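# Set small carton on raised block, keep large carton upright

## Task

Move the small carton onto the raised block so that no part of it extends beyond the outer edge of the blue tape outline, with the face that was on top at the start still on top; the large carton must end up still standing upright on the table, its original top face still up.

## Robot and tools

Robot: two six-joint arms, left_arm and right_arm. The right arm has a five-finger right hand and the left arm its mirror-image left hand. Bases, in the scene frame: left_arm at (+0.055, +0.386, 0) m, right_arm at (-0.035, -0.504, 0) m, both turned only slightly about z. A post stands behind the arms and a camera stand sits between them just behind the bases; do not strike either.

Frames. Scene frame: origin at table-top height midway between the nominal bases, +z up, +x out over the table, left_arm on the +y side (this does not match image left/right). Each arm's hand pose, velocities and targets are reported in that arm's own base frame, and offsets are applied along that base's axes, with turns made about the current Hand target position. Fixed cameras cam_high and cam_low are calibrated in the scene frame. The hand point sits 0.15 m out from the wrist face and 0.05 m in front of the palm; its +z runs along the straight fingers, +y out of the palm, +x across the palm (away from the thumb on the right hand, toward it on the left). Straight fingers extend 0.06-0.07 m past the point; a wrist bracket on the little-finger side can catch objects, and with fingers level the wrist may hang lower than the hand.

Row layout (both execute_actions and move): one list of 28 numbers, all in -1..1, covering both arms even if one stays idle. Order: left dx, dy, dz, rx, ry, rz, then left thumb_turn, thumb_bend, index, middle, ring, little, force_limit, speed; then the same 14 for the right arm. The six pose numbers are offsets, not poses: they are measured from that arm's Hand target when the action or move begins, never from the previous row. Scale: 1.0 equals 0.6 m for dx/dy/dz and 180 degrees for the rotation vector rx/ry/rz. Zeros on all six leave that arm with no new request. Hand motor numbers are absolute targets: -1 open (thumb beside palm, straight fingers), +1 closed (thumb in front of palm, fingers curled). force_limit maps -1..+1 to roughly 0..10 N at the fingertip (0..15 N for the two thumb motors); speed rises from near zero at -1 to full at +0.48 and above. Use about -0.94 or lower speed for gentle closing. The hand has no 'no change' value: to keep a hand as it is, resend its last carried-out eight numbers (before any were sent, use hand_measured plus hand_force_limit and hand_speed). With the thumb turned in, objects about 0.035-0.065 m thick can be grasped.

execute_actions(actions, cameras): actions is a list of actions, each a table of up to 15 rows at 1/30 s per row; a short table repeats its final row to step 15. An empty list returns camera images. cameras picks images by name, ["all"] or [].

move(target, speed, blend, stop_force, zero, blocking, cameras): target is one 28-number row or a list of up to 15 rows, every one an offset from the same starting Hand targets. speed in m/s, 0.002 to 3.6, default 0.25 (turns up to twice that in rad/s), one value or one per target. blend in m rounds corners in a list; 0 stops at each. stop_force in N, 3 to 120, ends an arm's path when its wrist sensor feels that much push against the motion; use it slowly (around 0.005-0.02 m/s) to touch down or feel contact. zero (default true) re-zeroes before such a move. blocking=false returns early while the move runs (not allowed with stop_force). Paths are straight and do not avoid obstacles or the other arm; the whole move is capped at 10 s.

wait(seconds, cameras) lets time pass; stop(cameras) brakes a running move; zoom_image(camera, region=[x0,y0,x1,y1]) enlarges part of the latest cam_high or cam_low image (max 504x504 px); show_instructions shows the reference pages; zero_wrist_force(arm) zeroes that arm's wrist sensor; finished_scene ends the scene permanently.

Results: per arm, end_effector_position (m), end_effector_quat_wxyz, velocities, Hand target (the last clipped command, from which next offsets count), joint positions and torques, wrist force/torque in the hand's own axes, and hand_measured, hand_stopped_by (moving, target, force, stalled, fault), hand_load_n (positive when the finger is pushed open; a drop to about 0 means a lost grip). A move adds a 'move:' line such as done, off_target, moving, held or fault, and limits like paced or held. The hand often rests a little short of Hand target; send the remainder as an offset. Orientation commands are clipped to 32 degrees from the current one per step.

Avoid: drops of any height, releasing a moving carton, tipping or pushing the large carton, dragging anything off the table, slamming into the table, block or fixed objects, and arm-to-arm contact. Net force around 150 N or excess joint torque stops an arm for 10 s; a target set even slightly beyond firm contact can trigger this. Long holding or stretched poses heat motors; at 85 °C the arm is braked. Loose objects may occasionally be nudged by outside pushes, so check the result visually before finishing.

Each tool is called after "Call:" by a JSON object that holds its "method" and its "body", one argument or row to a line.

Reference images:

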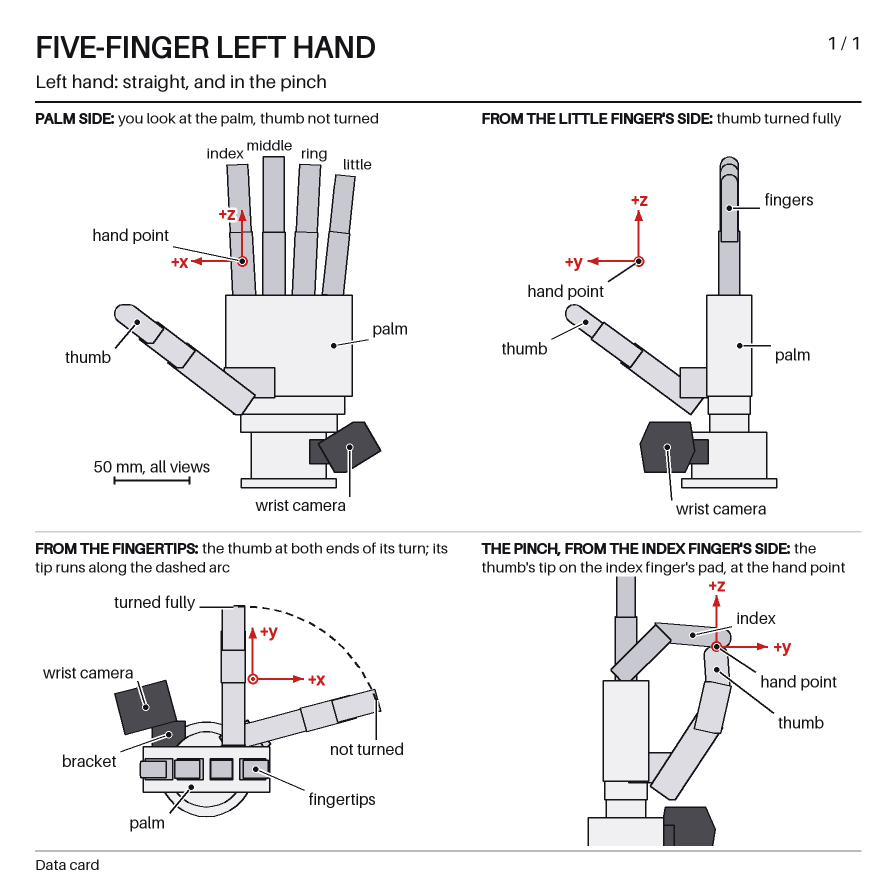

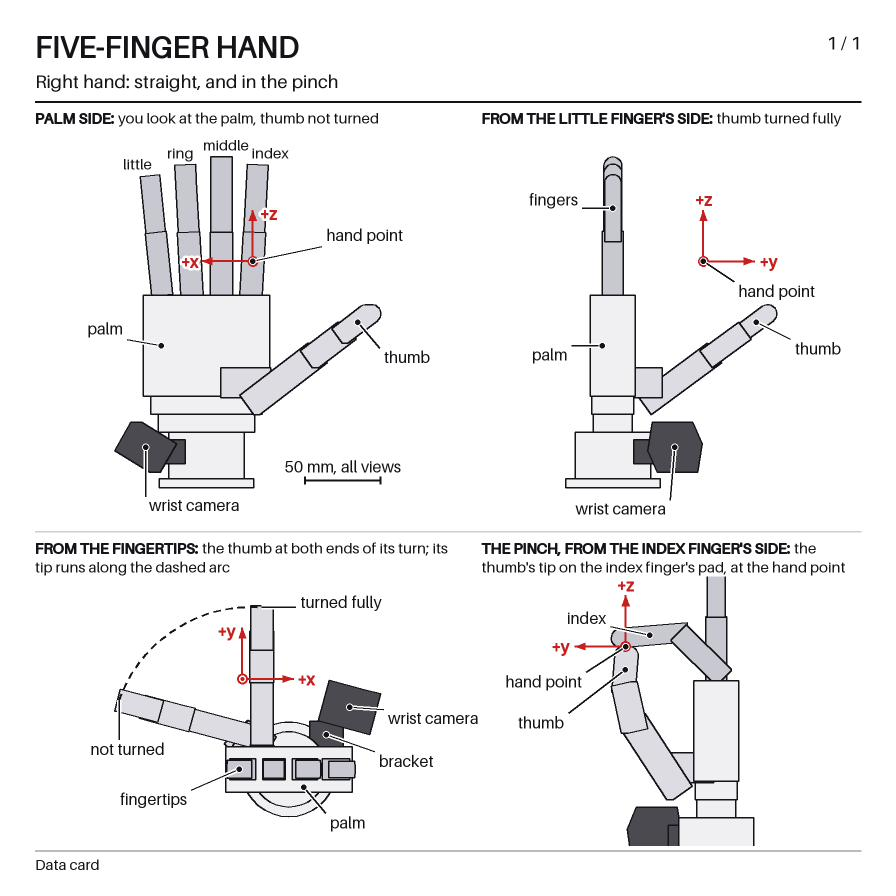

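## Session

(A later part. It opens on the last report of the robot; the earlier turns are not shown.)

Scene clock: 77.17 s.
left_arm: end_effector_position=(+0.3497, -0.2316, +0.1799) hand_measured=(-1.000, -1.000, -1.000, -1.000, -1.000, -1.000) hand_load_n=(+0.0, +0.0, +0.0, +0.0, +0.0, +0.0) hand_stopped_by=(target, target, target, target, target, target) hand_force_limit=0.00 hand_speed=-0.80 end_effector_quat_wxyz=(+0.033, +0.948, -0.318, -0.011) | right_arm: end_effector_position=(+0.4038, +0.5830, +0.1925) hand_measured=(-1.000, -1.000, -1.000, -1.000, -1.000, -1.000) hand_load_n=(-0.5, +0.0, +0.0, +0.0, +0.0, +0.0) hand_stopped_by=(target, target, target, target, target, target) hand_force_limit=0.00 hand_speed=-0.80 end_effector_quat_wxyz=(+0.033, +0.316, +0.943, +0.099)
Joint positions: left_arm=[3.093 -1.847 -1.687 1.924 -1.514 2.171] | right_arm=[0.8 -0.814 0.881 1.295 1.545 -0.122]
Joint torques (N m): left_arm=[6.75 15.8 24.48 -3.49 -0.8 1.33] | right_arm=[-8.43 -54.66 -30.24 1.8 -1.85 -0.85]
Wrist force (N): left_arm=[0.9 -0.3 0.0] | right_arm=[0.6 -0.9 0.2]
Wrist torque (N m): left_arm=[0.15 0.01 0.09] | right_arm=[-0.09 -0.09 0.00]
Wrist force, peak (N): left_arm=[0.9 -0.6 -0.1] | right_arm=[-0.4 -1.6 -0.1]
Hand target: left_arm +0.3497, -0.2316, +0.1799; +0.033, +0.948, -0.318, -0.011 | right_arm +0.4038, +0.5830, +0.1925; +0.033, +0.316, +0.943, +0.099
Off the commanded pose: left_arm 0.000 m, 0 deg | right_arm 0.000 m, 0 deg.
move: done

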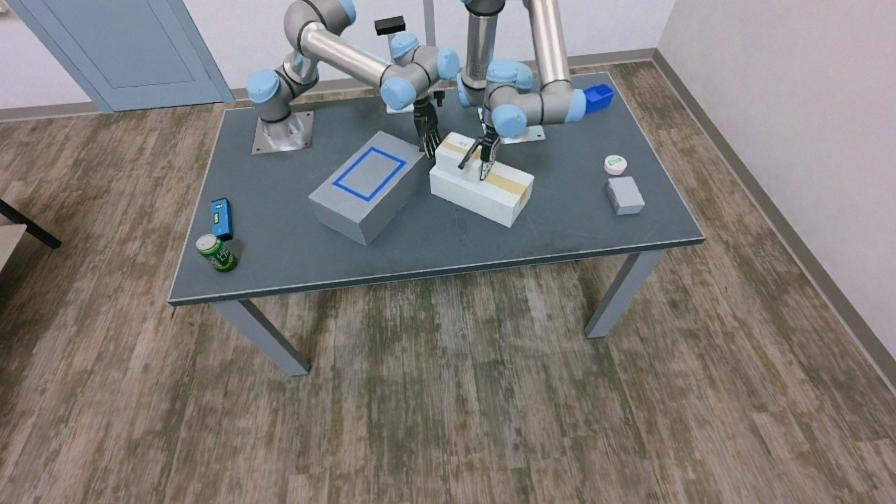

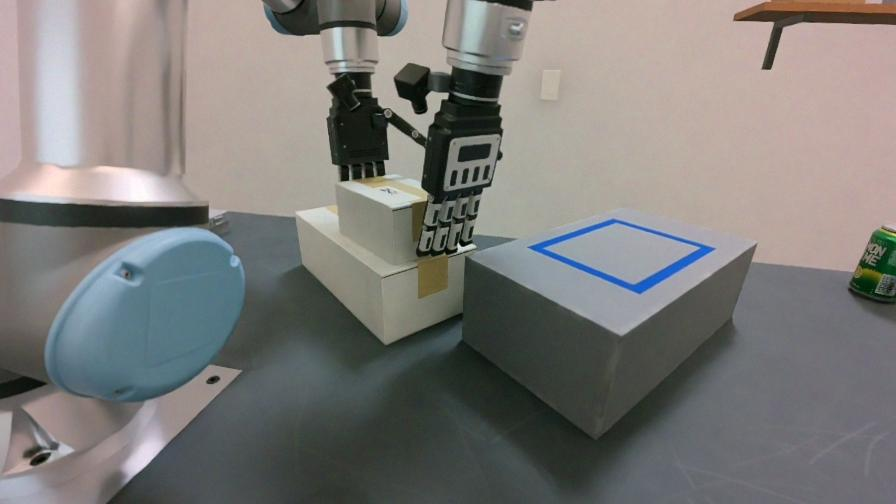

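Call:
{"method": "move", "body": {
  "target": [0,0,0,0,0,0,-1,-1,-1,-1,-1,-1,0,-0.8,0,0,0,0,0,0,-1,-1,-0.7,-0.7,-0.7,-0.7,-0.4,-0.85],
  "speed": 0.05,
  "cameras": ["all"]
}}

Call:
{"method": "zoom_image", "body": {
  "camera": "cam_high",
  "region": [390, 100, 510, 220]
}}

Call:
{"method": "zoom_image", "body": {
  "camera": "cam_low",
  "region": [380, 130, 520, 290]
}}

Scene clock: 80.60 s.
left_arm: end_effector_position=(+0.3497, -0.2316, +0.1799) hand_measured=(-1.000, -1.000, -1.000, -1.000, -1.000, -1.000) hand_load_n=(+0.0, +0.0, +0.0, +0.0, +0.0, +0.0) hand_stopped_by=(target, target, target, target, target, target) hand_force_limit=0.00 hand_speed=-0.80 end_effector_quat_wxyz=(+0.033, +0.948, -0.318, -0.011) | right_arm: end_effector_position=(+0.4038, +0.5830, +0.1925) hand_measured=(-1.000, -1.000, -0.700, -0.700, -0.700, -0.700) hand_load_n=(+0.0, +0.0, +0.0, +0.0, +0.5, +0.0) hand_stopped_by=(target, target, target, target, target, target) hand_force_limit=-0.40 hand_speed=-0.85 end_effector_quat_wxyz=(+0.033, +0.316, +0.943, +0.099)
Joint positions: left_arm=[3.093 -1.847 -1.687 1.924 -1.514 2.171] | right_arm=[0.8 -0.814 0.881 1.295 1.545 -0.122]
Joint torques (N m): left_arm=[7.65 15.1 24.37 -3.35 -0.75 1.23] | right_arm=[-8.42 -54.08 -29.27 1.66 -1.76 0.49]
Wrist force (N): left_arm=[0.7 -0.2 -0.2] | right_arm=[0.8 -0.8 0.2]
Wrist torque (N m): left_arm=[0.18 0.03 0.07] | right_arm=[-0.07 -0.13 0.01]
Wrist force, peak (N): left_arm=[0.9 -0.3 -0.3] | right_arm=[0.4 -1.5 0.0]
Hand target: left_arm +0.3497, -0.2316, +0.1799; +0.033, +0.948, -0.318, -0.011 | right_arm +0.4038, +0.5830, +0.1925; +0.033, +0.316, +0.943, +0.099
Off the commanded pose: left_arm 0.000 m, 0 deg | right_arm 0.000 m, 0 deg.
move: done

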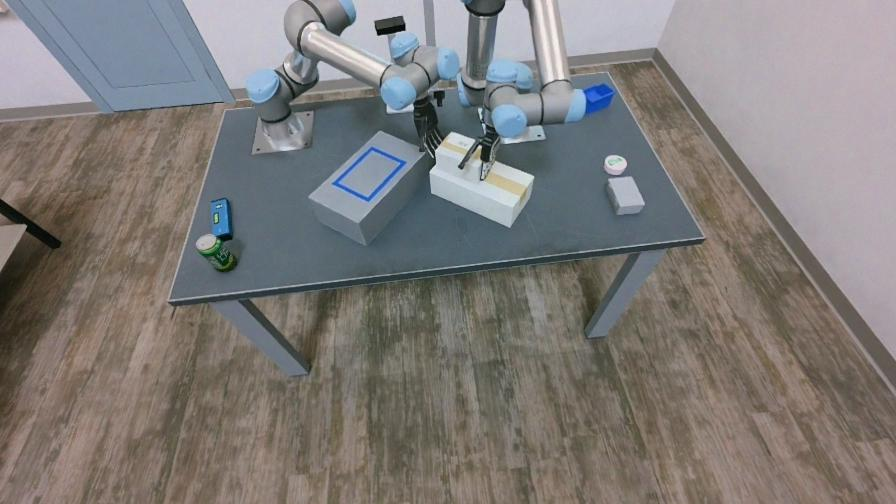

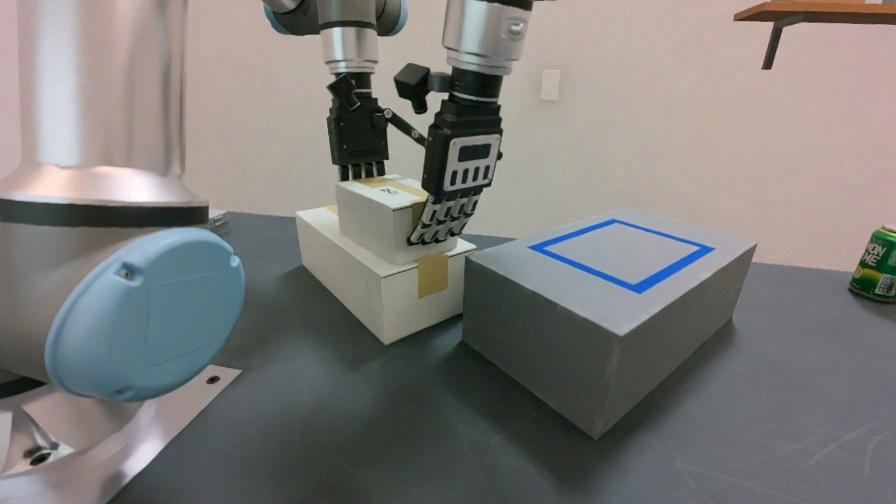

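Scaled by 4.200 from the camera's image (finer frame: 1280x720).

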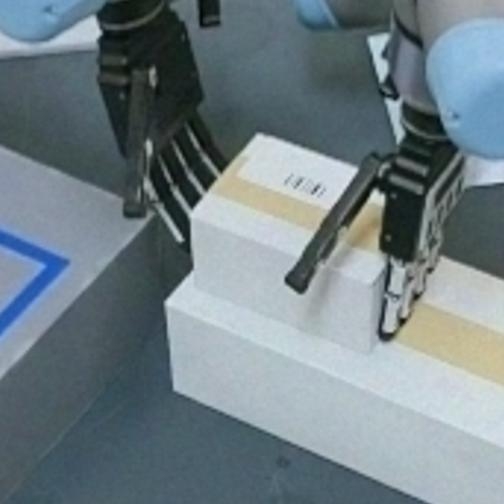

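Scaled by 3.150 from the camera's image (finer frame: 1280x720).

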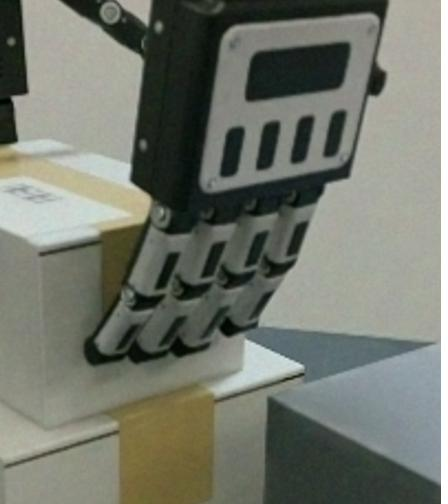

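Call:
{"method": "move", "body": {
  "target": [0,0,0,0,0,0,-1,-1,-1,-1,-1,-1,0,-0.8,0.004,0.0053,-0.0167,0,0,0,-1,-1,-0.7,-0.7,-0.7,-0.7,-0.4,-0.85],
  "speed": 0.03,
  "stop_force": 6
}}

Call:
{"method": "move", "body": {
  "target": [0,0,0,0,0,0,-1,-1,-1,-1,-1,-1,0,-0.8,0,0,0,0,0,0,-1,-1,-0.3,-0.3,-0.3,-0.3,-0.4,-0.94],
  "speed": 0.05,
  "cameras": ["all"]
}}

Call:
{"method": "zoom_image", "body": {
  "camera": "cam_high",
  "region": [390, 100, 510, 220]
}}

Call:
{"method": "zoom_image", "body": {
  "camera": "cam_low",
  "region": [320, 130, 520, 330]
}}

Scene clock: 84.43 s.
left_arm: end_effector_position=(+0.3497, -0.2316, +0.1799) hand_measured=(-1.000, -1.000, -1.000, -1.000, -1.000, -1.000) hand_load_n=(+0.0, +0.0, +0.0, +0.0, +0.0, +0.0) hand_stopped_by=(target, target, target, target, target, target) hand_force_limit=0.00 hand_speed=-0.80 end_effector_quat_wxyz=(+0.033, +0.948, -0.318, -0.011) | right_arm: end_effector_position=(+0.4062, +0.5862, +0.1825) hand_measured=(-1.000, -1.000, -0.700, -0.700, -0.700, -0.700) hand_load_n=(+0.0, +0.0, +0.0, +1.5, +0.0, +0.0) hand_stopped_by=(target, target, target, target, target, target) hand_force_limit=-0.40 hand_speed=-0.85 end_effector_quat_wxyz=(+0.033, +0.316, +0.943, +0.099)
Joint positions: left_arm=[3.093 -1.847 -1.687 1.924 -1.514 2.171] | right_arm=[0.801 -0.799 0.881 1.281 1.545 -0.121]
Joint torques (N m): left_arm=[8.4 14.43 25.14 -3.54 -0.66 1.18] | right_arm=[7.13 -55.15 -16.34 3.04 2.36 0.6]
Wrist force (N): left_arm=[0.7 -0.3 -0.1] | right_arm=[0.4 -2.1 0.3]
Wrist torque (N m): left_arm=[0.16 0.03 0.08] | right_arm=[-0.05 -0.07 -0.10]
Wrist force, peak (N): left_arm=[1.1 -0.5 -0.1] | right_arm=[0.4 -2.8 -1.8]
Hand target: left_arm +0.3497, -0.2316, +0.1799; +0.033, +0.948, -0.318, -0.011 | right_arm +0.4062, +0.5862, +0.1825; +0.033, +0.316, +0.943, +0.099
Off the commanded pose: left_arm 0.000 m, 0 deg | right_arm 0.000 m, 0 deg.
move: done

Scene clock: 85.77 s.
left_arm: end_effector_position=(+0.3497, -0.2316, +0.1799) hand_measured=(-1.000, -1.000, -1.000, -1.000, -1.000, -1.000) hand_load_n=(+0.0, +0.0, +0.0, +0.5, +0.0, +0.0) hand_stopped_by=(target, target, target, target, target, target) hand_force_limit=0.00 hand_speed=-0.80 end_effector_quat_wxyz=(+0.033, +0.948, -0.318, -0.011) | right_arm: end_effector_position=(+0.4062, +0.5862, +0.1825) hand_measured=(-1.000, -1.000, -0.646, -0.690, -0.628, -0.520) hand_load_n=(+0.0, +0.0, +1.5, +1.0, +2.5, +4.0) hand_stopped_by=(target, target, force, force, force, force) hand_force_limit=-0.40 hand_speed=-0.94 end_effector_quat_wxyz=(+0.033, +0.316, +0.943, +0.099)
Joint positions: left_arm=[3.094 -1.847 -1.687 1.924 -1.514 2.171] | right_arm=[0.801 -0.799 0.881 1.281 1.546 -0.121]
Joint torques (N m): left_arm=[1.82 15.75 22.12 -3.35 2.91 1.07] | right_arm=[7.4 -55.74 -20.44 -0.36 0.94 -0.95]
Wrist force (N): left_arm=[1.0 -10.4 0.2] | right_arm=[0.4 -10.8 1.0]
Wrist torque (N m): left_arm=[-0.04 0.01 0.41] | right_arm=[-0.10 -0.14 -0.41]
Wrist force, peak (N): left_arm=[1.0 -10.6 0.1] | right_arm=[0.4 -10.8 1.0]
Hand target: left_arm +0.3497, -0.2316, +0.1799; +0.033, +0.948, -0.318, -0.011 | right_arm +0.4062, +0.5862, +0.1825; +0.033, +0.316, +0.943, +0.099
Off the commanded pose: left_arm 0.000 m, 0 deg | right_arm 0.000 m, 0 deg.
move: done

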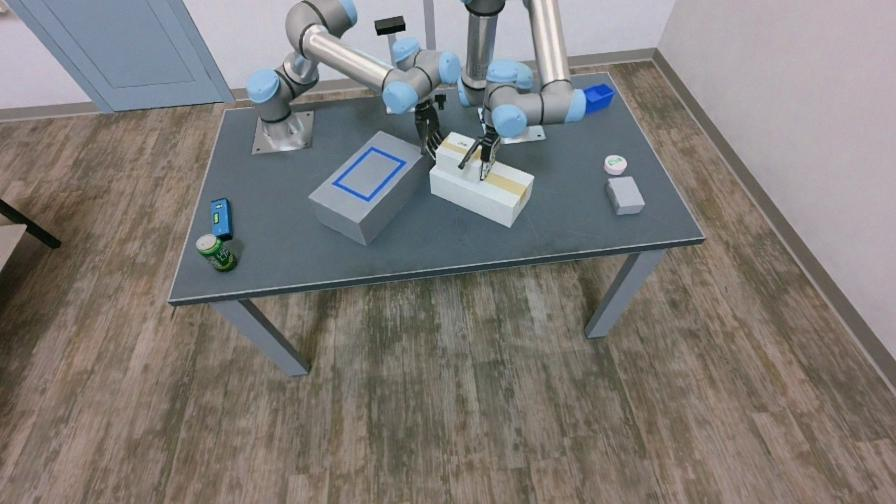

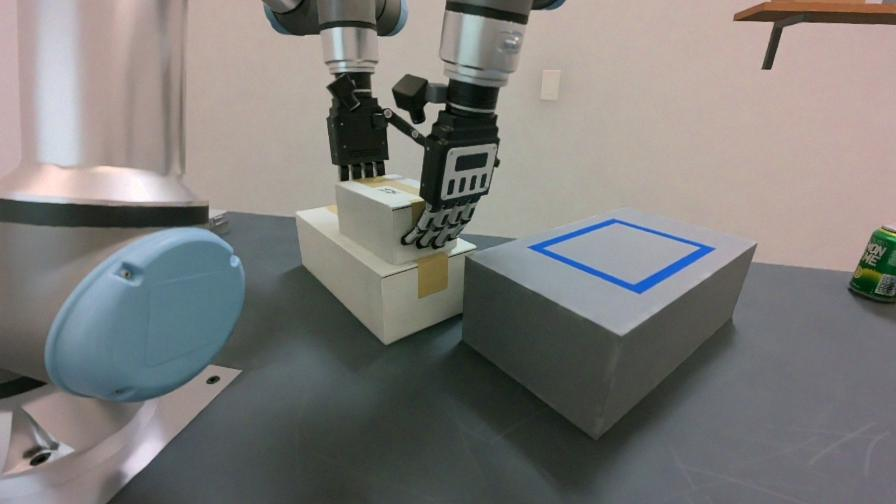

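Scaled by 4.200 from the camera's image (finer frame: 1280x720).

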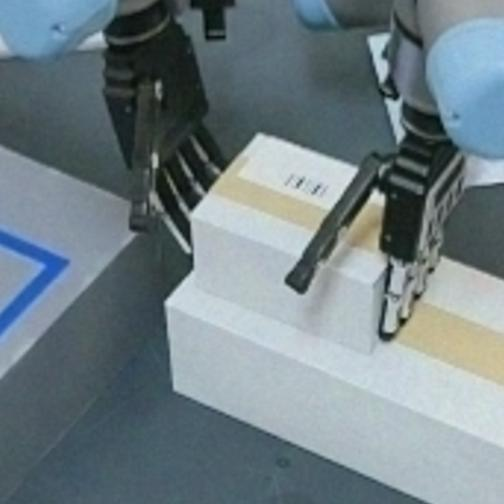

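Scaled by 2.520 from the camera's image (finer frame: 1280x720).

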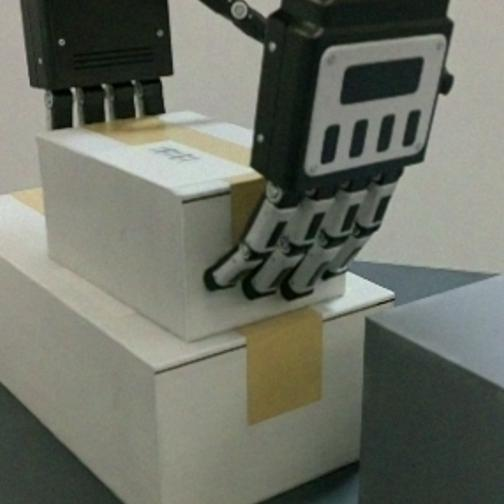

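Call:
{"method": "move", "body": {
  "target": [0,0,0.0167,0,0,0,-1,-1,-1,-1,-1,-1,0,-0.8,0,0,0.0167,0,0,0,-1,-1,-0.3,-0.3,-0.3,-0.3,-0.4,-0.94],
  "speed": 0.02,
  "cameras": ["all"]
}}

Call:
{"method": "zoom_image", "body": {
  "camera": "cam_low",
  "region": [320, 130, 520, 330]
}}

Scene clock: 87.17 s.
left_arm: end_effector_position=(+0.3497, -0.2316, +0.1900) hand_measured=(-1.000, -1.000, -1.000, -1.000, -1.000, -1.000) hand_load_n=(+0.0, +0.0, +0.0, +0.0, +0.0, +0.0) hand_stopped_by=(target, target, target, target, target, target) hand_force_limit=0.00 hand_speed=-0.80 end_effector_quat_wxyz=(+0.033, +0.948, -0.318, -0.011) | right_arm: end_effector_position=(+0.4062, +0.5862, +0.1927) hand_measured=(-1.000, -1.000, -0.646, -0.690, -0.628, -0.520) hand_load_n=(+0.0, +0.0, +2.0, +1.0, +2.0, +3.0) hand_stopped_by=(target, target, force, force, force, force) hand_force_limit=-0.40 hand_speed=-0.94 end_effector_quat_wxyz=(+0.034, +0.316, +0.943, +0.099)
Joint positions: left_arm=[3.094 -1.838 -1.671 1.899 -1.514 2.171] | right_arm=[0.801 -0.802 0.859 1.305 1.546 -0.121]
Joint torques (N m): left_arm=[-5.47 26.31 10.81 -2.9 2.93 1.16] | right_arm=[2.87 -50.85 -12.28 -1.02 -0.98 -0.76]
Wrist force (N): left_arm=[0.9 -10.2 3.0] | right_arm=[1.2 -9.3 0.6]
Wrist torque (N m): left_arm=[-0.22 0.11 0.44] | right_arm=[-0.02 -0.14 -0.35]
Wrist force, peak (N): left_arm=[1.2 -10.9 3.5] | right_arm=[0.2 -10.9 1.3]
Hand target: left_arm +0.3497, -0.2316, +0.1899; +0.033, +0.948, -0.318, -0.011 | right_arm +0.4062, +0.5862, +0.1925; +0.033, +0.316, +0.943, +0.099
Off the commanded pose: left_arm 0.000 m, 0 deg | right_arm 0.000 m, 0 deg.
move: done

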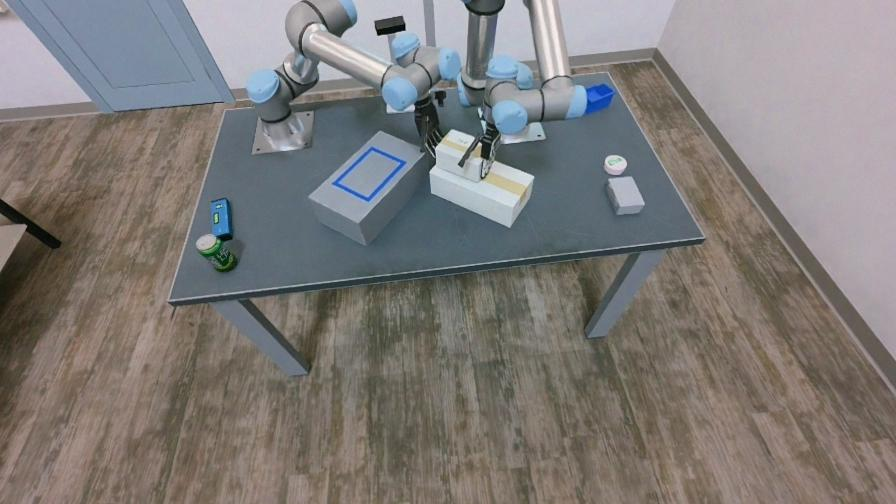

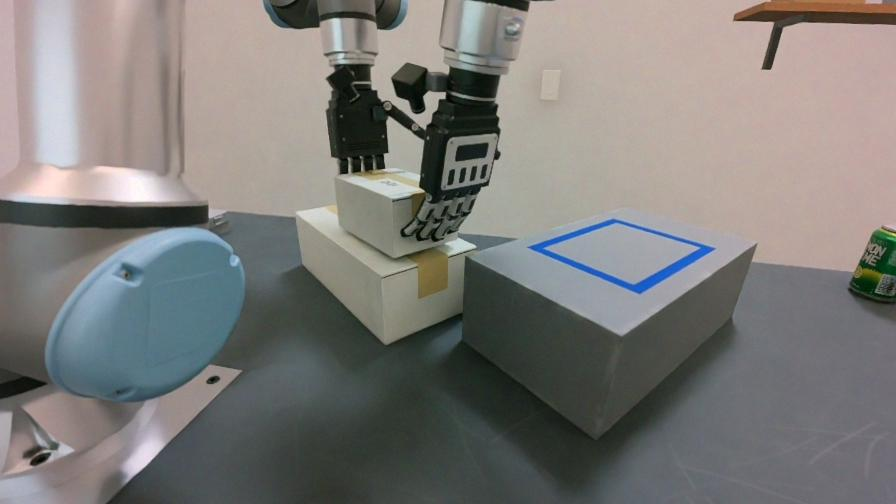

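Scaled by 2.520 from the camera's image (finer frame: 1280x720).

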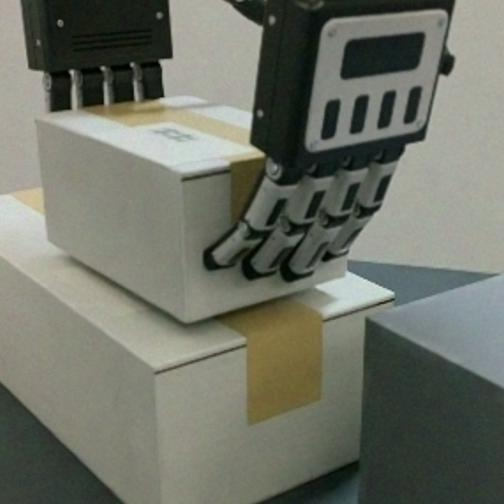

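Call:
{"method": "move", "body": {
  "target": [0,0,0,0,0,0,-1,-1,-1,-1,-1,-1,0,-0.8,0,0,0,0,0,0,-1,-1,-0.2,-0.2,-0.2,-0.2,0.0,-0.94],
  "speed": 0.05
}}

Scene clock: 88.50 s.
left_arm: end_effector_position=(+0.3497, -0.2316, +0.1899) hand_measured=(-1.000, -1.000, -1.000, -1.000, -1.000, -1.000) hand_load_n=(+0.0, +0.0, +0.0, +0.5, +0.5, -0.5) hand_stopped_by=(target, target, target, target, target, target) hand_force_limit=0.00 hand_speed=-0.80 end_effector_quat_wxyz=(+0.033, +0.948, -0.318, -0.011) | right_arm: end_effector_position=(+0.4062, +0.5862, +0.1925) hand_measured=(-1.000, -1.000, -0.614, -0.664, -0.596, -0.488) hand_load_n=(+0.0, +0.0, +5.5, +4.0, +5.5, +5.0) hand_stopped_by=(target, target, force, force, force, force) hand_force_limit=0.00 hand_speed=-0.94 end_effector_quat_wxyz=(+0.033, +0.316, +0.943, +0.099)
Joint positions: left_arm=[3.093 -1.838 -1.671 1.9 -1.514 2.171] | right_arm=[0.801 -0.802 0.859 1.305 1.545 -0.121]
Joint torques (N m): left_arm=[-9.31 15.52 9.82 -6.74 6.45 1.08] | right_arm=[0.21 -42.16 -17.17 -4.84 -1.49 -0.09]
Wrist force (N): left_arm=[0.0 -25.4 2.6] | right_arm=[0.2 -24.6 -2.7]
Wrist torque (N m): left_arm=[0.17 0.10 0.89] | right_arm=[0.27 -0.02 -0.80]
Wrist force, peak (N): left_arm=[0.0 -25.7 3.5] | right_arm=[0.1 -25.1 -3.2]
Hand target: left_arm +0.3497, -0.2316, +0.1899; +0.033, +0.948, -0.318, -0.011 | right_arm +0.4062, +0.5862, +0.1925; +0.033, +0.316, +0.943, +0.099
Off the commanded pose: left_arm 0.000 m, 0 deg | right_arm 0.000 m, 0 deg.
move: done

Call:
{"method": "move", "body": {
  "target": [-0.0009,-0.05,0.0667,0,0,0,-1,-1,-1,-1,-1,-1,0,-0.8,-0.0012,-0.05,0.0667,0,0,0,-1,-1,-0.2,-0.2,-0.2,-0.2,0.0,-0.94],
  "speed": 0.03,
  "cameras": ["all"]
}}

Call:
{"method": "zoom_image", "body": {
  "camera": "cam_low",
  "region": [320, 130, 520, 330]
}}

Scene clock: 92.70 s.
left_arm: end_effector_position=(+0.3492, -0.2617, +0.2300) hand_measured=(-1.000, -1.000, -1.000, -1.000, -1.000, -1.000) hand_load_n=(+0.0, +0.0, +0.0, +0.5, +0.0, +0.0) hand_stopped_by=(target, target, target, target, target, target) hand_force_limit=0.00 hand_speed=-0.80 end_effector_quat_wxyz=(+0.033, +0.948, -0.318, -0.011) end_effector_velocity=(+0.000, +0.001, -0.001) end_effector_angular_velocity=(+0.000, -0.002, +0.000) | right_arm: end_effector_position=(+0.4055, +0.5561, +0.2326) hand_measured=(-1.000, -1.000, -0.614, -0.664, -0.596, -0.488) hand_load_n=(-0.5, +0.0, +5.5, +4.0, +5.5, +5.0) hand_stopped_by=(target, target, force, force, force, force) hand_force_limit=0.00 hand_speed=-0.94 end_effector_quat_wxyz=(+0.033, +0.316, +0.943, +0.099) end_effector_velocity=(+0.000, +0.001, -0.003) end_effector_angular_velocity=(-0.004, +0.002, +0.001)
Joint positions: left_arm=[3.015 -1.836 -1.564 1.796 -1.511 2.092] | right_arm=[0.765 -0.887 0.904 1.346 1.538 -0.157]
Joint velocities: left_arm=[0.003 0.001 -0.005 0.005 0 0.003] | right_arm=[0.001 0.005 0 -0.001 0.002 0]
Joint torques (N m): left_arm=[-1.43 18.59 8 -4.21 6.37 1.46] | right_arm=[2.52 -37.7 -23.09 -5.28 -3.85 0.89]
Wrist force (N): left_arm=[0.1 -25.8 4.1] | right_arm=[-0.7 -24.5 -1.9]
Wrist torque (N m): left_arm=[0.20 0.12 0.96] | right_arm=[0.40 0.06 -0.64]
Wrist force, peak (N): left_arm=[-0.2 -28.1 2.8] | right_arm=[-0.1 -27.2 -2.9]
Hand target: left_arm +0.3492, -0.2616, +0.2299; +0.033, +0.948, -0.318, -0.011 | right_arm +0.4055, +0.5562, +0.2325; +0.033, +0.316, +0.943, +0.099
Off the commanded pose: left_arm 0.000 m, 0 deg | right_arm 0.000 m, 0 deg.
move: done

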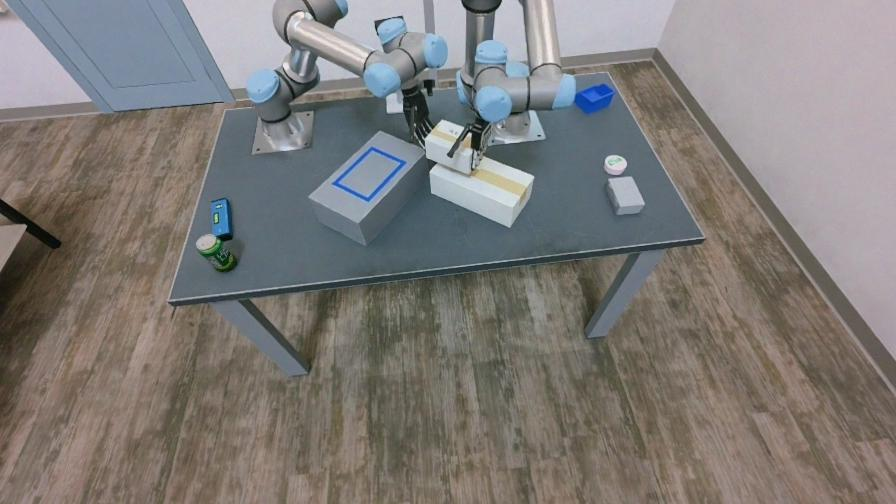

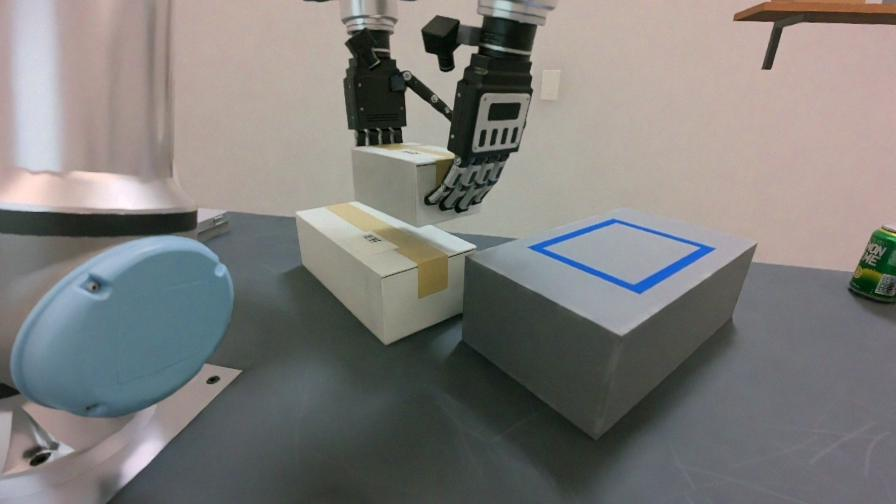

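Scaled by 2.520 from the camera's image (finer frame: 1280x720).

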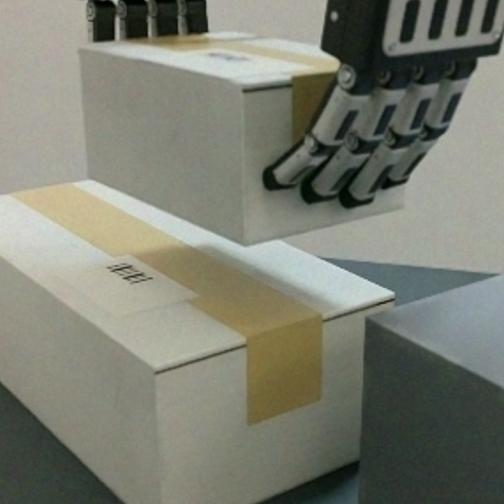

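Call:
{"method": "move", "body": {
  "target": [-0.0072,-0.1666,0.025,0,0,0,-1,-1,-1,-1,-1,-1,0,-0.8,-0.0082,-0.1666,0.025,0,0,0,-1,-1,-0.2,-0.2,-0.2,-0.2,0.0,-0.94],
  "speed": 0.04,
  "cameras": ["all"]
}}

Scene clock: 96.70 s.
left_arm: end_effector_position=(+0.3448, -0.3617, +0.2448) hand_measured=(-1.000, -1.000, -1.000, -1.000, -1.000, -1.000) hand_load_n=(+0.0, +0.0, +0.0, +0.5, +0.5, +0.0) hand_stopped_by=(target, target, target, target, target, target) hand_force_limit=0.00 hand_speed=-0.80 end_effector_quat_wxyz=(+0.033, +0.948, -0.318, -0.011) end_effector_velocity=(+0.000, +0.001, +0.000) end_effector_angular_velocity=(-0.001, -0.001, -0.003) | right_arm: end_effector_position=(+0.4006, +0.4562, +0.2475) hand_measured=(-1.000, -1.000, -0.614, -0.664, -0.596, -0.488) hand_load_n=(+0.0, +0.0, +5.5, +4.0, +5.0, +5.0) hand_stopped_by=(target, target, force, force, force, force) hand_force_limit=0.00 hand_speed=-0.94 end_effector_quat_wxyz=(+0.033, +0.316, +0.943, +0.099)
Joint positions: left_arm=[2.78 -1.948 -1.372 1.729 -1.504 1.856] | right_arm=[0.623 -1.122 1.239 1.253 1.509 -0.296]
Joint velocities: left_arm=[0.002 0.002 -0.003 0.002 0 0.005] | right_arm=[within noise]
Joint torques (N m): left_arm=[-4.61 43.28 12.06 -3.32 6.08 1.49] | right_arm=[7.39 -29.15 -37.34 -3.84 -3.93 1.61]
Wrist force (N): left_arm=[-0.3 -25.7 3.2] | right_arm=[-1.2 -24.2 -1.6]
Wrist torque (N m): left_arm=[0.21 0.16 0.88] | right_arm=[0.34 0.11 -0.69]
Wrist force, peak (N): left_arm=[-0.5 -26.3 3.7] | right_arm=[0.2 -24.7 -3.1]
Hand target: left_arm +0.3448, -0.3616, +0.2449; +0.033, +0.948, -0.318, -0.011 | right_arm +0.4005, +0.4562, +0.2475; +0.033, +0.316, +0.943, +0.099
Off the commanded pose: left_arm 0.000 m, 0 deg | right_arm 0.000 m, 0 deg.
move: done

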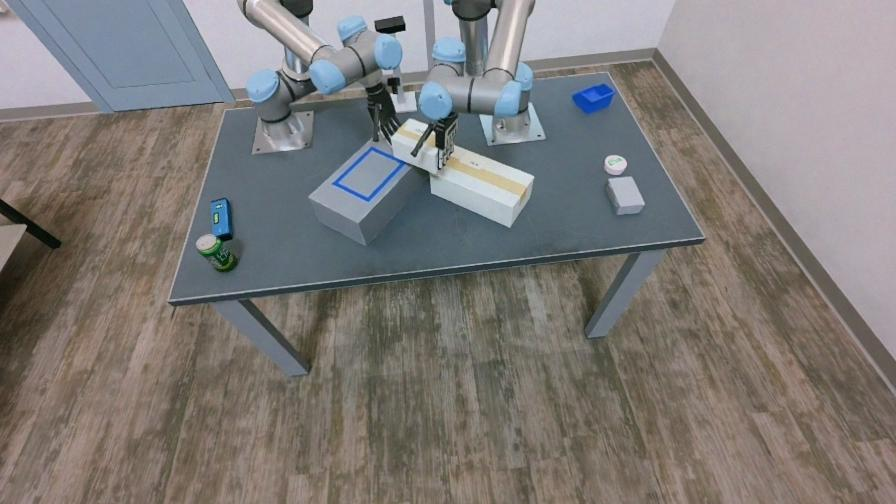

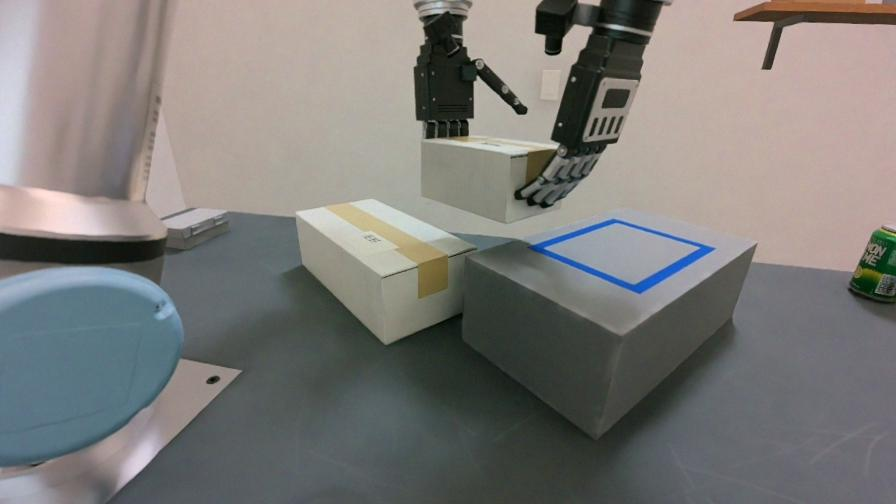

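Call:
{"method": "move", "body": {
  "target": [
    [-0.00123,-0.01513,0,0,0,0.04018,-1,-1,-1,-1,-1,-1,0,-0.8,0.0136,-0.02543,0,0,0,0.04018,-1,-1,-0.2,-0.2,-0.2,-0.2,0.0,-0.94],
    [-0.00365,-0.03035,0,0,0,0.08037,-1,-1,-1,-1,-1,-1,0,-0.8,0.02717,-0.04902,0,0,0,0.08037,-1,-1,-0.2,-0.2,-0.2,-0.2,0.0,-0.94],
    [-0.00727,-0.04582,0,0,0,0.12055,-1,-1,-1,-1,-1,-1,0,-0.8,0.0405,-0.07073,0,0,0,0.12055,-1,-1,-0.2,-0.2,-0.2,-0.2,0.0,-0.94]
  ],
  "speed": 0.05,
  "blend": 0.002,
  "cameras": ["all"]
}}

Scene clock: 104.10 s.
left_arm: end_effector_position=(+0.3404, -0.3891, +0.2449) hand_measured=(-1.000, -1.000, -1.000, -1.000, -1.000, -1.000) hand_load_n=(+0.0, +0.0, +0.0, +0.5, +0.5, +0.0) hand_stopped_by=(target, target, target, target, target, target) hand_force_limit=0.00 hand_speed=-0.80 end_effector_quat_wxyz=(+0.034, +0.990, -0.134, -0.005) | right_arm: end_effector_position=(+0.4249, +0.4138, +0.2475) hand_measured=(-1.000, -1.000, -0.614, -0.664, -0.596, -0.488) hand_load_n=(+0.0, +0.0, +5.5, +4.0, +5.5, +5.0) hand_stopped_by=(target, target, force, force, force, force) hand_force_limit=0.00 hand_speed=-0.94 end_effector_quat_wxyz=(+0.014, +0.133, +0.986, +0.104)
Joint positions: left_arm=[2.695 -1.919 -1.403 1.764 -1.503 1.392] | right_arm=[0.431 -1.148 1.293 1.289 1.411 -0.862]
Joint torques (N m): left_arm=[-0.4 39.38 17.7 -1.47 5.03 1.28] | right_arm=[13.51 -32.67 -34.73 -2.11 -5.08 1.59]
Wrist force (N): left_arm=[-0.5 -25.8 2.9] | right_arm=[-0.7 -24.3 -2.7]
Wrist torque (N m): left_arm=[0.15 0.16 0.85] | right_arm=[0.39 0.10 -0.81]
Wrist force, peak (N): left_arm=[-0.6 -28.2 3.0] | right_arm=[-0.8 -27.5 -2.4]
Hand target: left_arm +0.3405, -0.3891, +0.2449; +0.034, +0.990, -0.134, -0.005 | right_arm +0.4248, +0.4138, +0.2475; +0.014, +0.132, +0.986, +0.104
Off the commanded pose: left_arm 0.000 m, 0 deg | right_arm 0.000 m, 0 deg.
move: done

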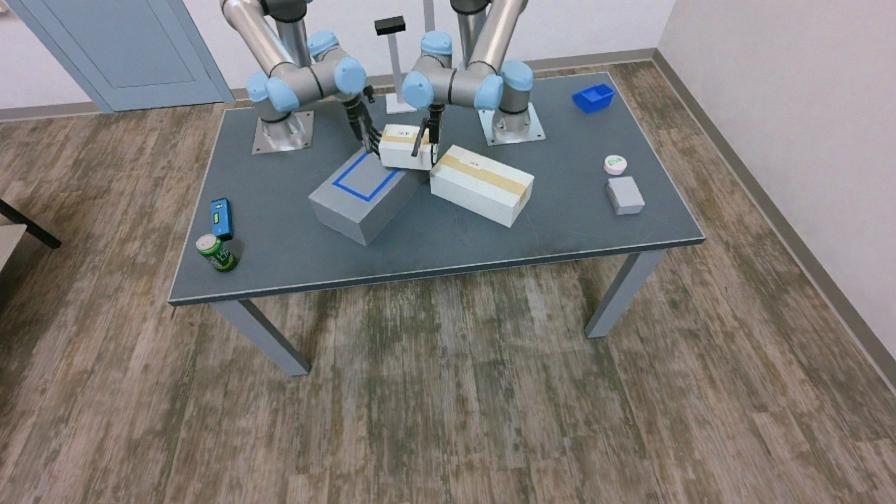

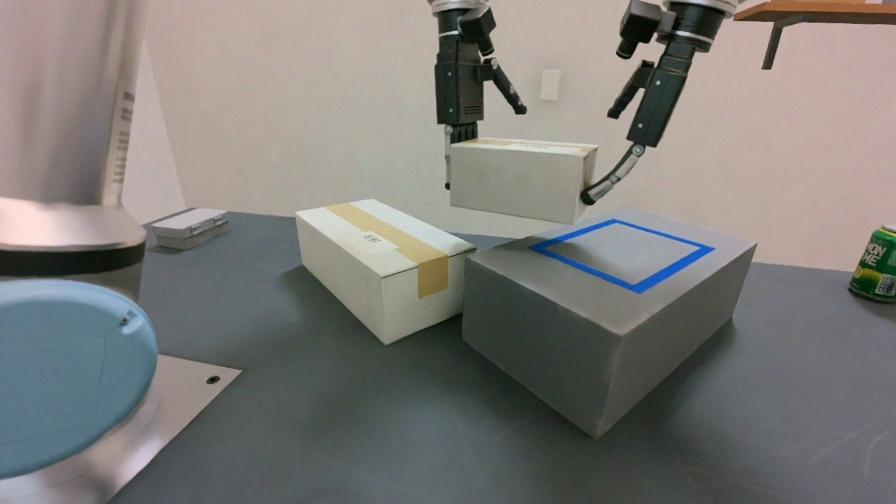

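Call:
{"method": "move", "body": {
  "target": [
    [-0.00472,-0.01585,0,0,0,0.04018,-1,-1,-1,-1,-1,-1,0,-0.8,0.0128,-0.0199,0,0,0,0.04018,-1,-1,-0.2,-0.2,-0.2,-0.2,0.0,-0.94],
    [-0.01055,-0.03225,0,0,0,0.08037,-1,-1,-1,-1,-1,-1,0,-0.8,0.02495,-0.03808,0,0,0,0.08037,-1,-1,-0.2,-0.2,-0.2,-0.2,0.0,-0.94],
    [-0.01735,-0.0493,0,0,0,0.12055,-1,-1,-1,-1,-1,-1,0,-0.8,0.03613,-0.05463,0,0,0,0.12055,-1,-1,-0.2,-0.2,-0.2,-0.2,0.0,-0.94],
    [-0.0251,-0.06713,0,0,0,0.16073,-1,-1,-1,-1,-1,-1,0,-0.8,0.04623,-0.06968,0,0,0,0.16073,-1,-1,-0.2,-0.2,-0.2,-0.2,0.0,-0.94]
  ],
  "speed": 0.05,
  "blend": 0.002,
  "cameras": ["all"]
}}

Scene clock: 110.67 s.
left_arm: end_effector_position=(+0.3254, -0.4294, +0.2449) hand_measured=(-1.000, -1.000, -1.000, -1.000, -1.000, -1.000) hand_load_n=(+0.0, -0.5, +0.0, +0.5, +0.5, +0.5) hand_stopped_by=(target, target, target, target, target, target) hand_force_limit=0.00 hand_speed=-0.80 end_effector_quat_wxyz=(+0.034, +0.992, +0.118, +0.004) | right_arm: end_effector_position=(+0.4527, +0.3719, +0.2475) hand_measured=(-1.000, -1.000, -0.614, -0.664, -0.596, -0.488) hand_load_n=(+0.0, +0.0, +5.0, +4.0, +5.0, +5.0) hand_stopped_by=(target, target, force, force, force, force) hand_force_limit=0.00 hand_speed=-0.94 end_effector_quat_wxyz=(-0.012, -0.118, +0.987, +0.104)
Joint positions: left_arm=[2.522 -1.928 -1.381 1.79 -1.526 0.713] | right_arm=[0.259 -1.053 1.185 1.434 1.361 -1.549]
Joint torques (N m): left_arm=[5.08 28.8 23.46 2.39 3.17 1.52] | right_arm=[14.83 -46.56 -8.47 1.82 -8.76 1.71]
Wrist force (N): left_arm=[-1.0 -23.2 3.3] | right_arm=[-1.0 -21.6 -1.6]
Wrist torque (N m): left_arm=[0.22 0.25 0.70] | right_arm=[0.48 0.08 -0.68]
Wrist force, peak (N): left_arm=[-0.3 -27.2 3.7] | right_arm=[-1.1 -26.5 -2.9]
Hand target: left_arm +0.3254, -0.4294, +0.2449; +0.034, +0.992, +0.118, +0.004 | right_arm +0.4526, +0.3720, +0.2475; -0.012, -0.118, +0.987, +0.104
Off the commanded pose: left_arm 0.000 m, 0 deg | right_arm 0.000 m, 0 deg.
move: done

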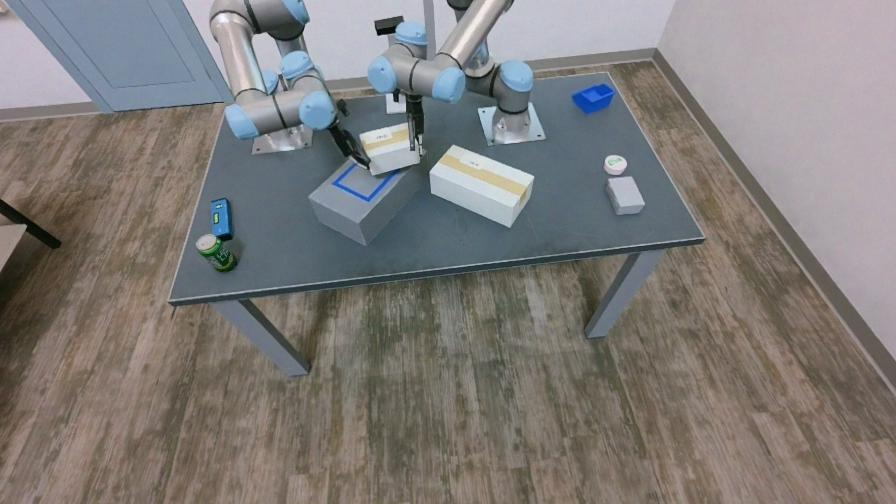

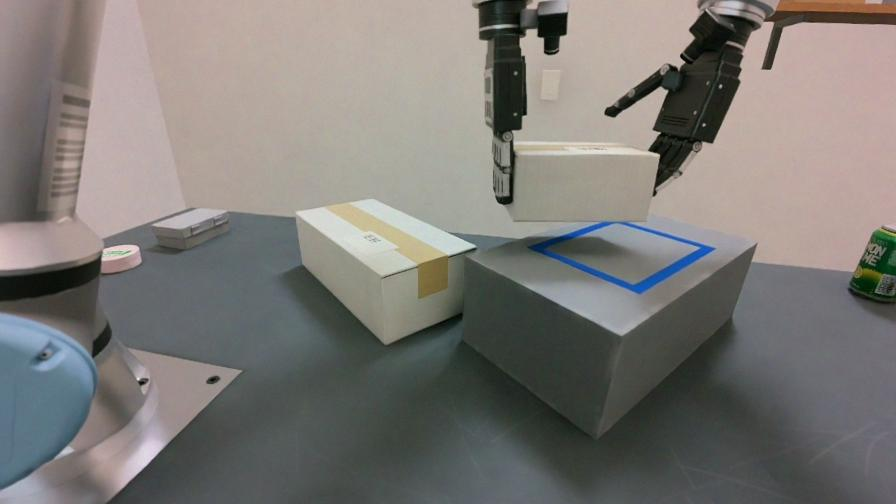

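Call:
{"method": "move", "body": {
  "target": [
    [-0.00852,-0.01873,0,0,0,0.04018,-1,-1,-1,-1,-1,-1,0,-0.8,0.00878,-0.0137,0,0,0,0.04018,-1,-1,-0.2,-0.2,-0.2,-0.2,0.0,-0.94],
    [-0.01775,-0.03847,0,0,0,0.08037,-1,-1,-1,-1,-1,-1,0,-0.8,0.01612,-0.02623,0,0,0,0.08037,-1,-1,-0.2,-0.2,-0.2,-0.2,0.0,-0.94],
    [-0.02752,-0.05925,0,0,0,0.12055,-1,-1,-1,-1,-1,-1,0,-0.8,0.02183,-0.03778,0,0,0,0.12055,-1,-1,-0.2,-0.2,-0.2,-0.2,0.0,-0.94],
    [-0.03773,-0.08115,0,0,0,0.16073,-1,-1,-1,-1,-1,-1,0,-0.8,0.02587,-0.04857,0,0,0,0.16073,-1,-1,-0.2,-0.2,-0.2,-0.2,0.0,-0.94],
    [-0.04818,-0.10423,0,0,0,0.2009,-1,-1,-1,-1,-1,-1,0,-0.8,0.0281,-0.0588,0,0,0,0.2009,-1,-1,-0.2,-0.2,-0.2,-0.2,0.0,-0.94]
  ],
  "speed": 0.05,
  "blend": 0.002,
  "cameras": ["all"]
}}

Call:
{"method": "zoom_image", "body": {
  "camera": "cam_high",
  "region": [290, 100, 440, 250]
}}

Call:
{"method": "zoom_image", "body": {
  "camera": "cam_low",
  "region": [450, 100, 770, 420]
}}

Scene clock: 118.67 s.
left_arm: end_effector_position=(+0.2965, -0.4920, +0.2448) hand_measured=(-1.000, -1.000, -1.000, -1.000, -1.000, -1.000) hand_load_n=(+0.0, +0.0, +0.0, +0.5, +0.5, +0.0) hand_stopped_by=(target, target, target, target, target, target) hand_force_limit=0.00 hand_speed=-0.80 end_effector_quat_wxyz=(+0.031, +0.907, +0.420, +0.015) | right_arm: end_effector_position=(+0.4695, +0.3367, +0.2475) hand_measured=(-1.000, -1.000, -0.614, -0.664, -0.596, -0.488) hand_load_n=(+0.0, +0.0, +5.0, +4.0, +5.0, +5.0) hand_stopped_by=(target, target, force, force, force, force) hand_force_limit=0.00 hand_speed=-0.94 end_effector_quat_wxyz=(-0.044, -0.419, +0.902, +0.095)
Joint positions: left_arm=[2.27 -2.075 -1.162 1.735 -1.583 -0.168] | right_arm=[0.195 -0.858 0.902 1.658 1.407 -2.255]
Joint torques (N m): left_arm=[12.98 49.45 18.59 3.53 -1.18 1.37] | right_arm=[1.84 -53.7 -1.48 5.62 -3.83 1.63]
Wrist force (N): left_arm=[-0.7 -23.0 3.4] | right_arm=[-1.0 -21.1 -1.8]
Wrist torque (N m): left_arm=[0.12 0.12 0.66] | right_arm=[0.50 0.05 -0.61]
Wrist force, peak (N): left_arm=[-1.1 -27.8 3.1] | right_arm=[-1.2 -26.6 -2.5]
Hand target: left_arm +0.2965, -0.4919, +0.2449; +0.031, +0.907, +0.420, +0.015 | right_arm +0.4694, +0.3367, +0.2475; -0.044, -0.419, +0.902, +0.095
Off the commanded pose: left_arm 0.000 m, 0 deg | right_arm 0.000 m, 0 deg.
move: done

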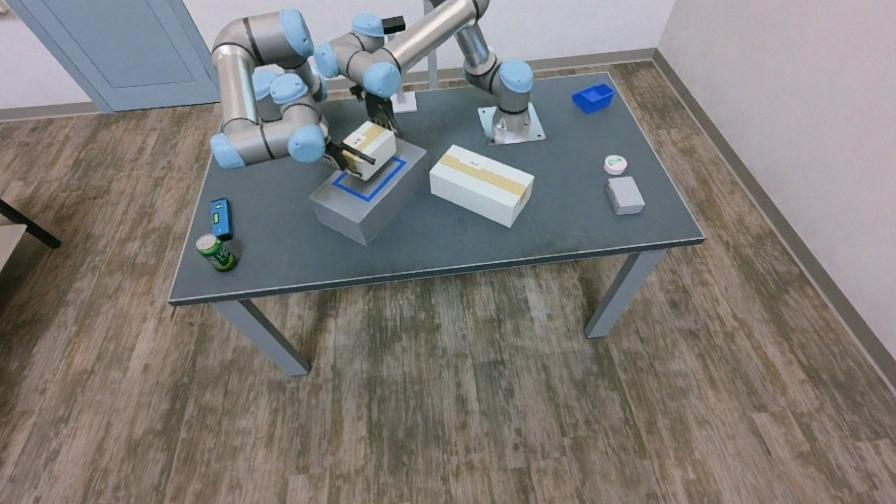

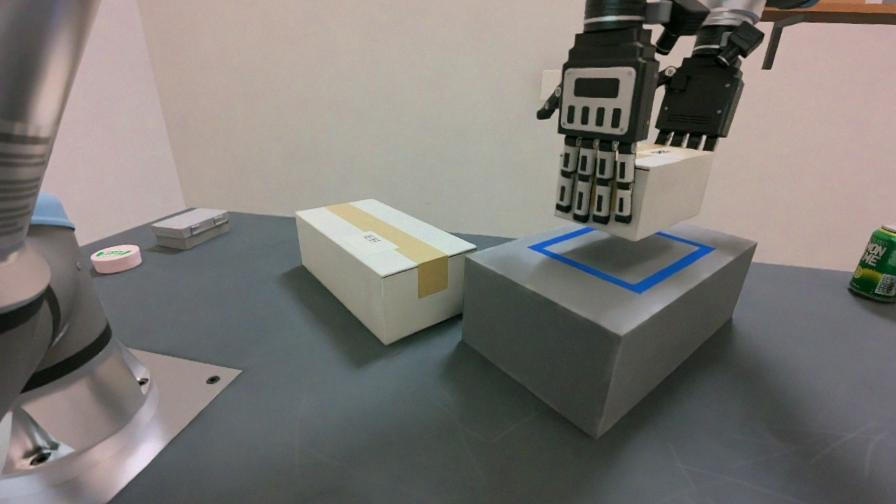

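Scaled by 3.360 from the camera's image (finer frame: 1280x720).

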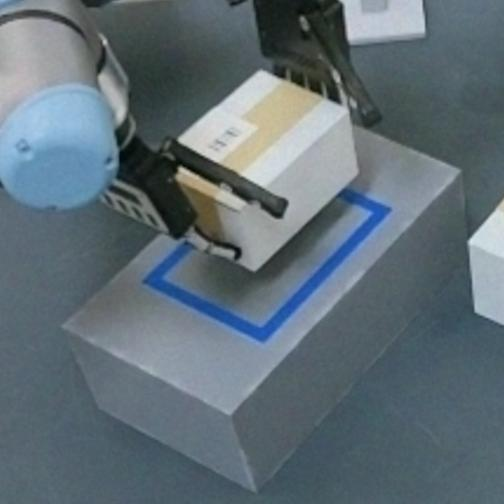

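Scaled by 1.575 from the camera's image (finer frame: 1280x720).

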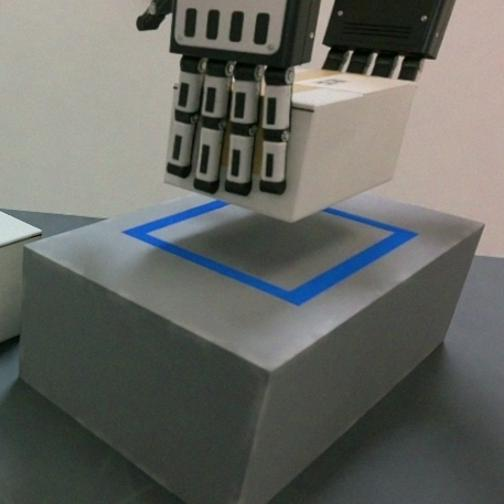

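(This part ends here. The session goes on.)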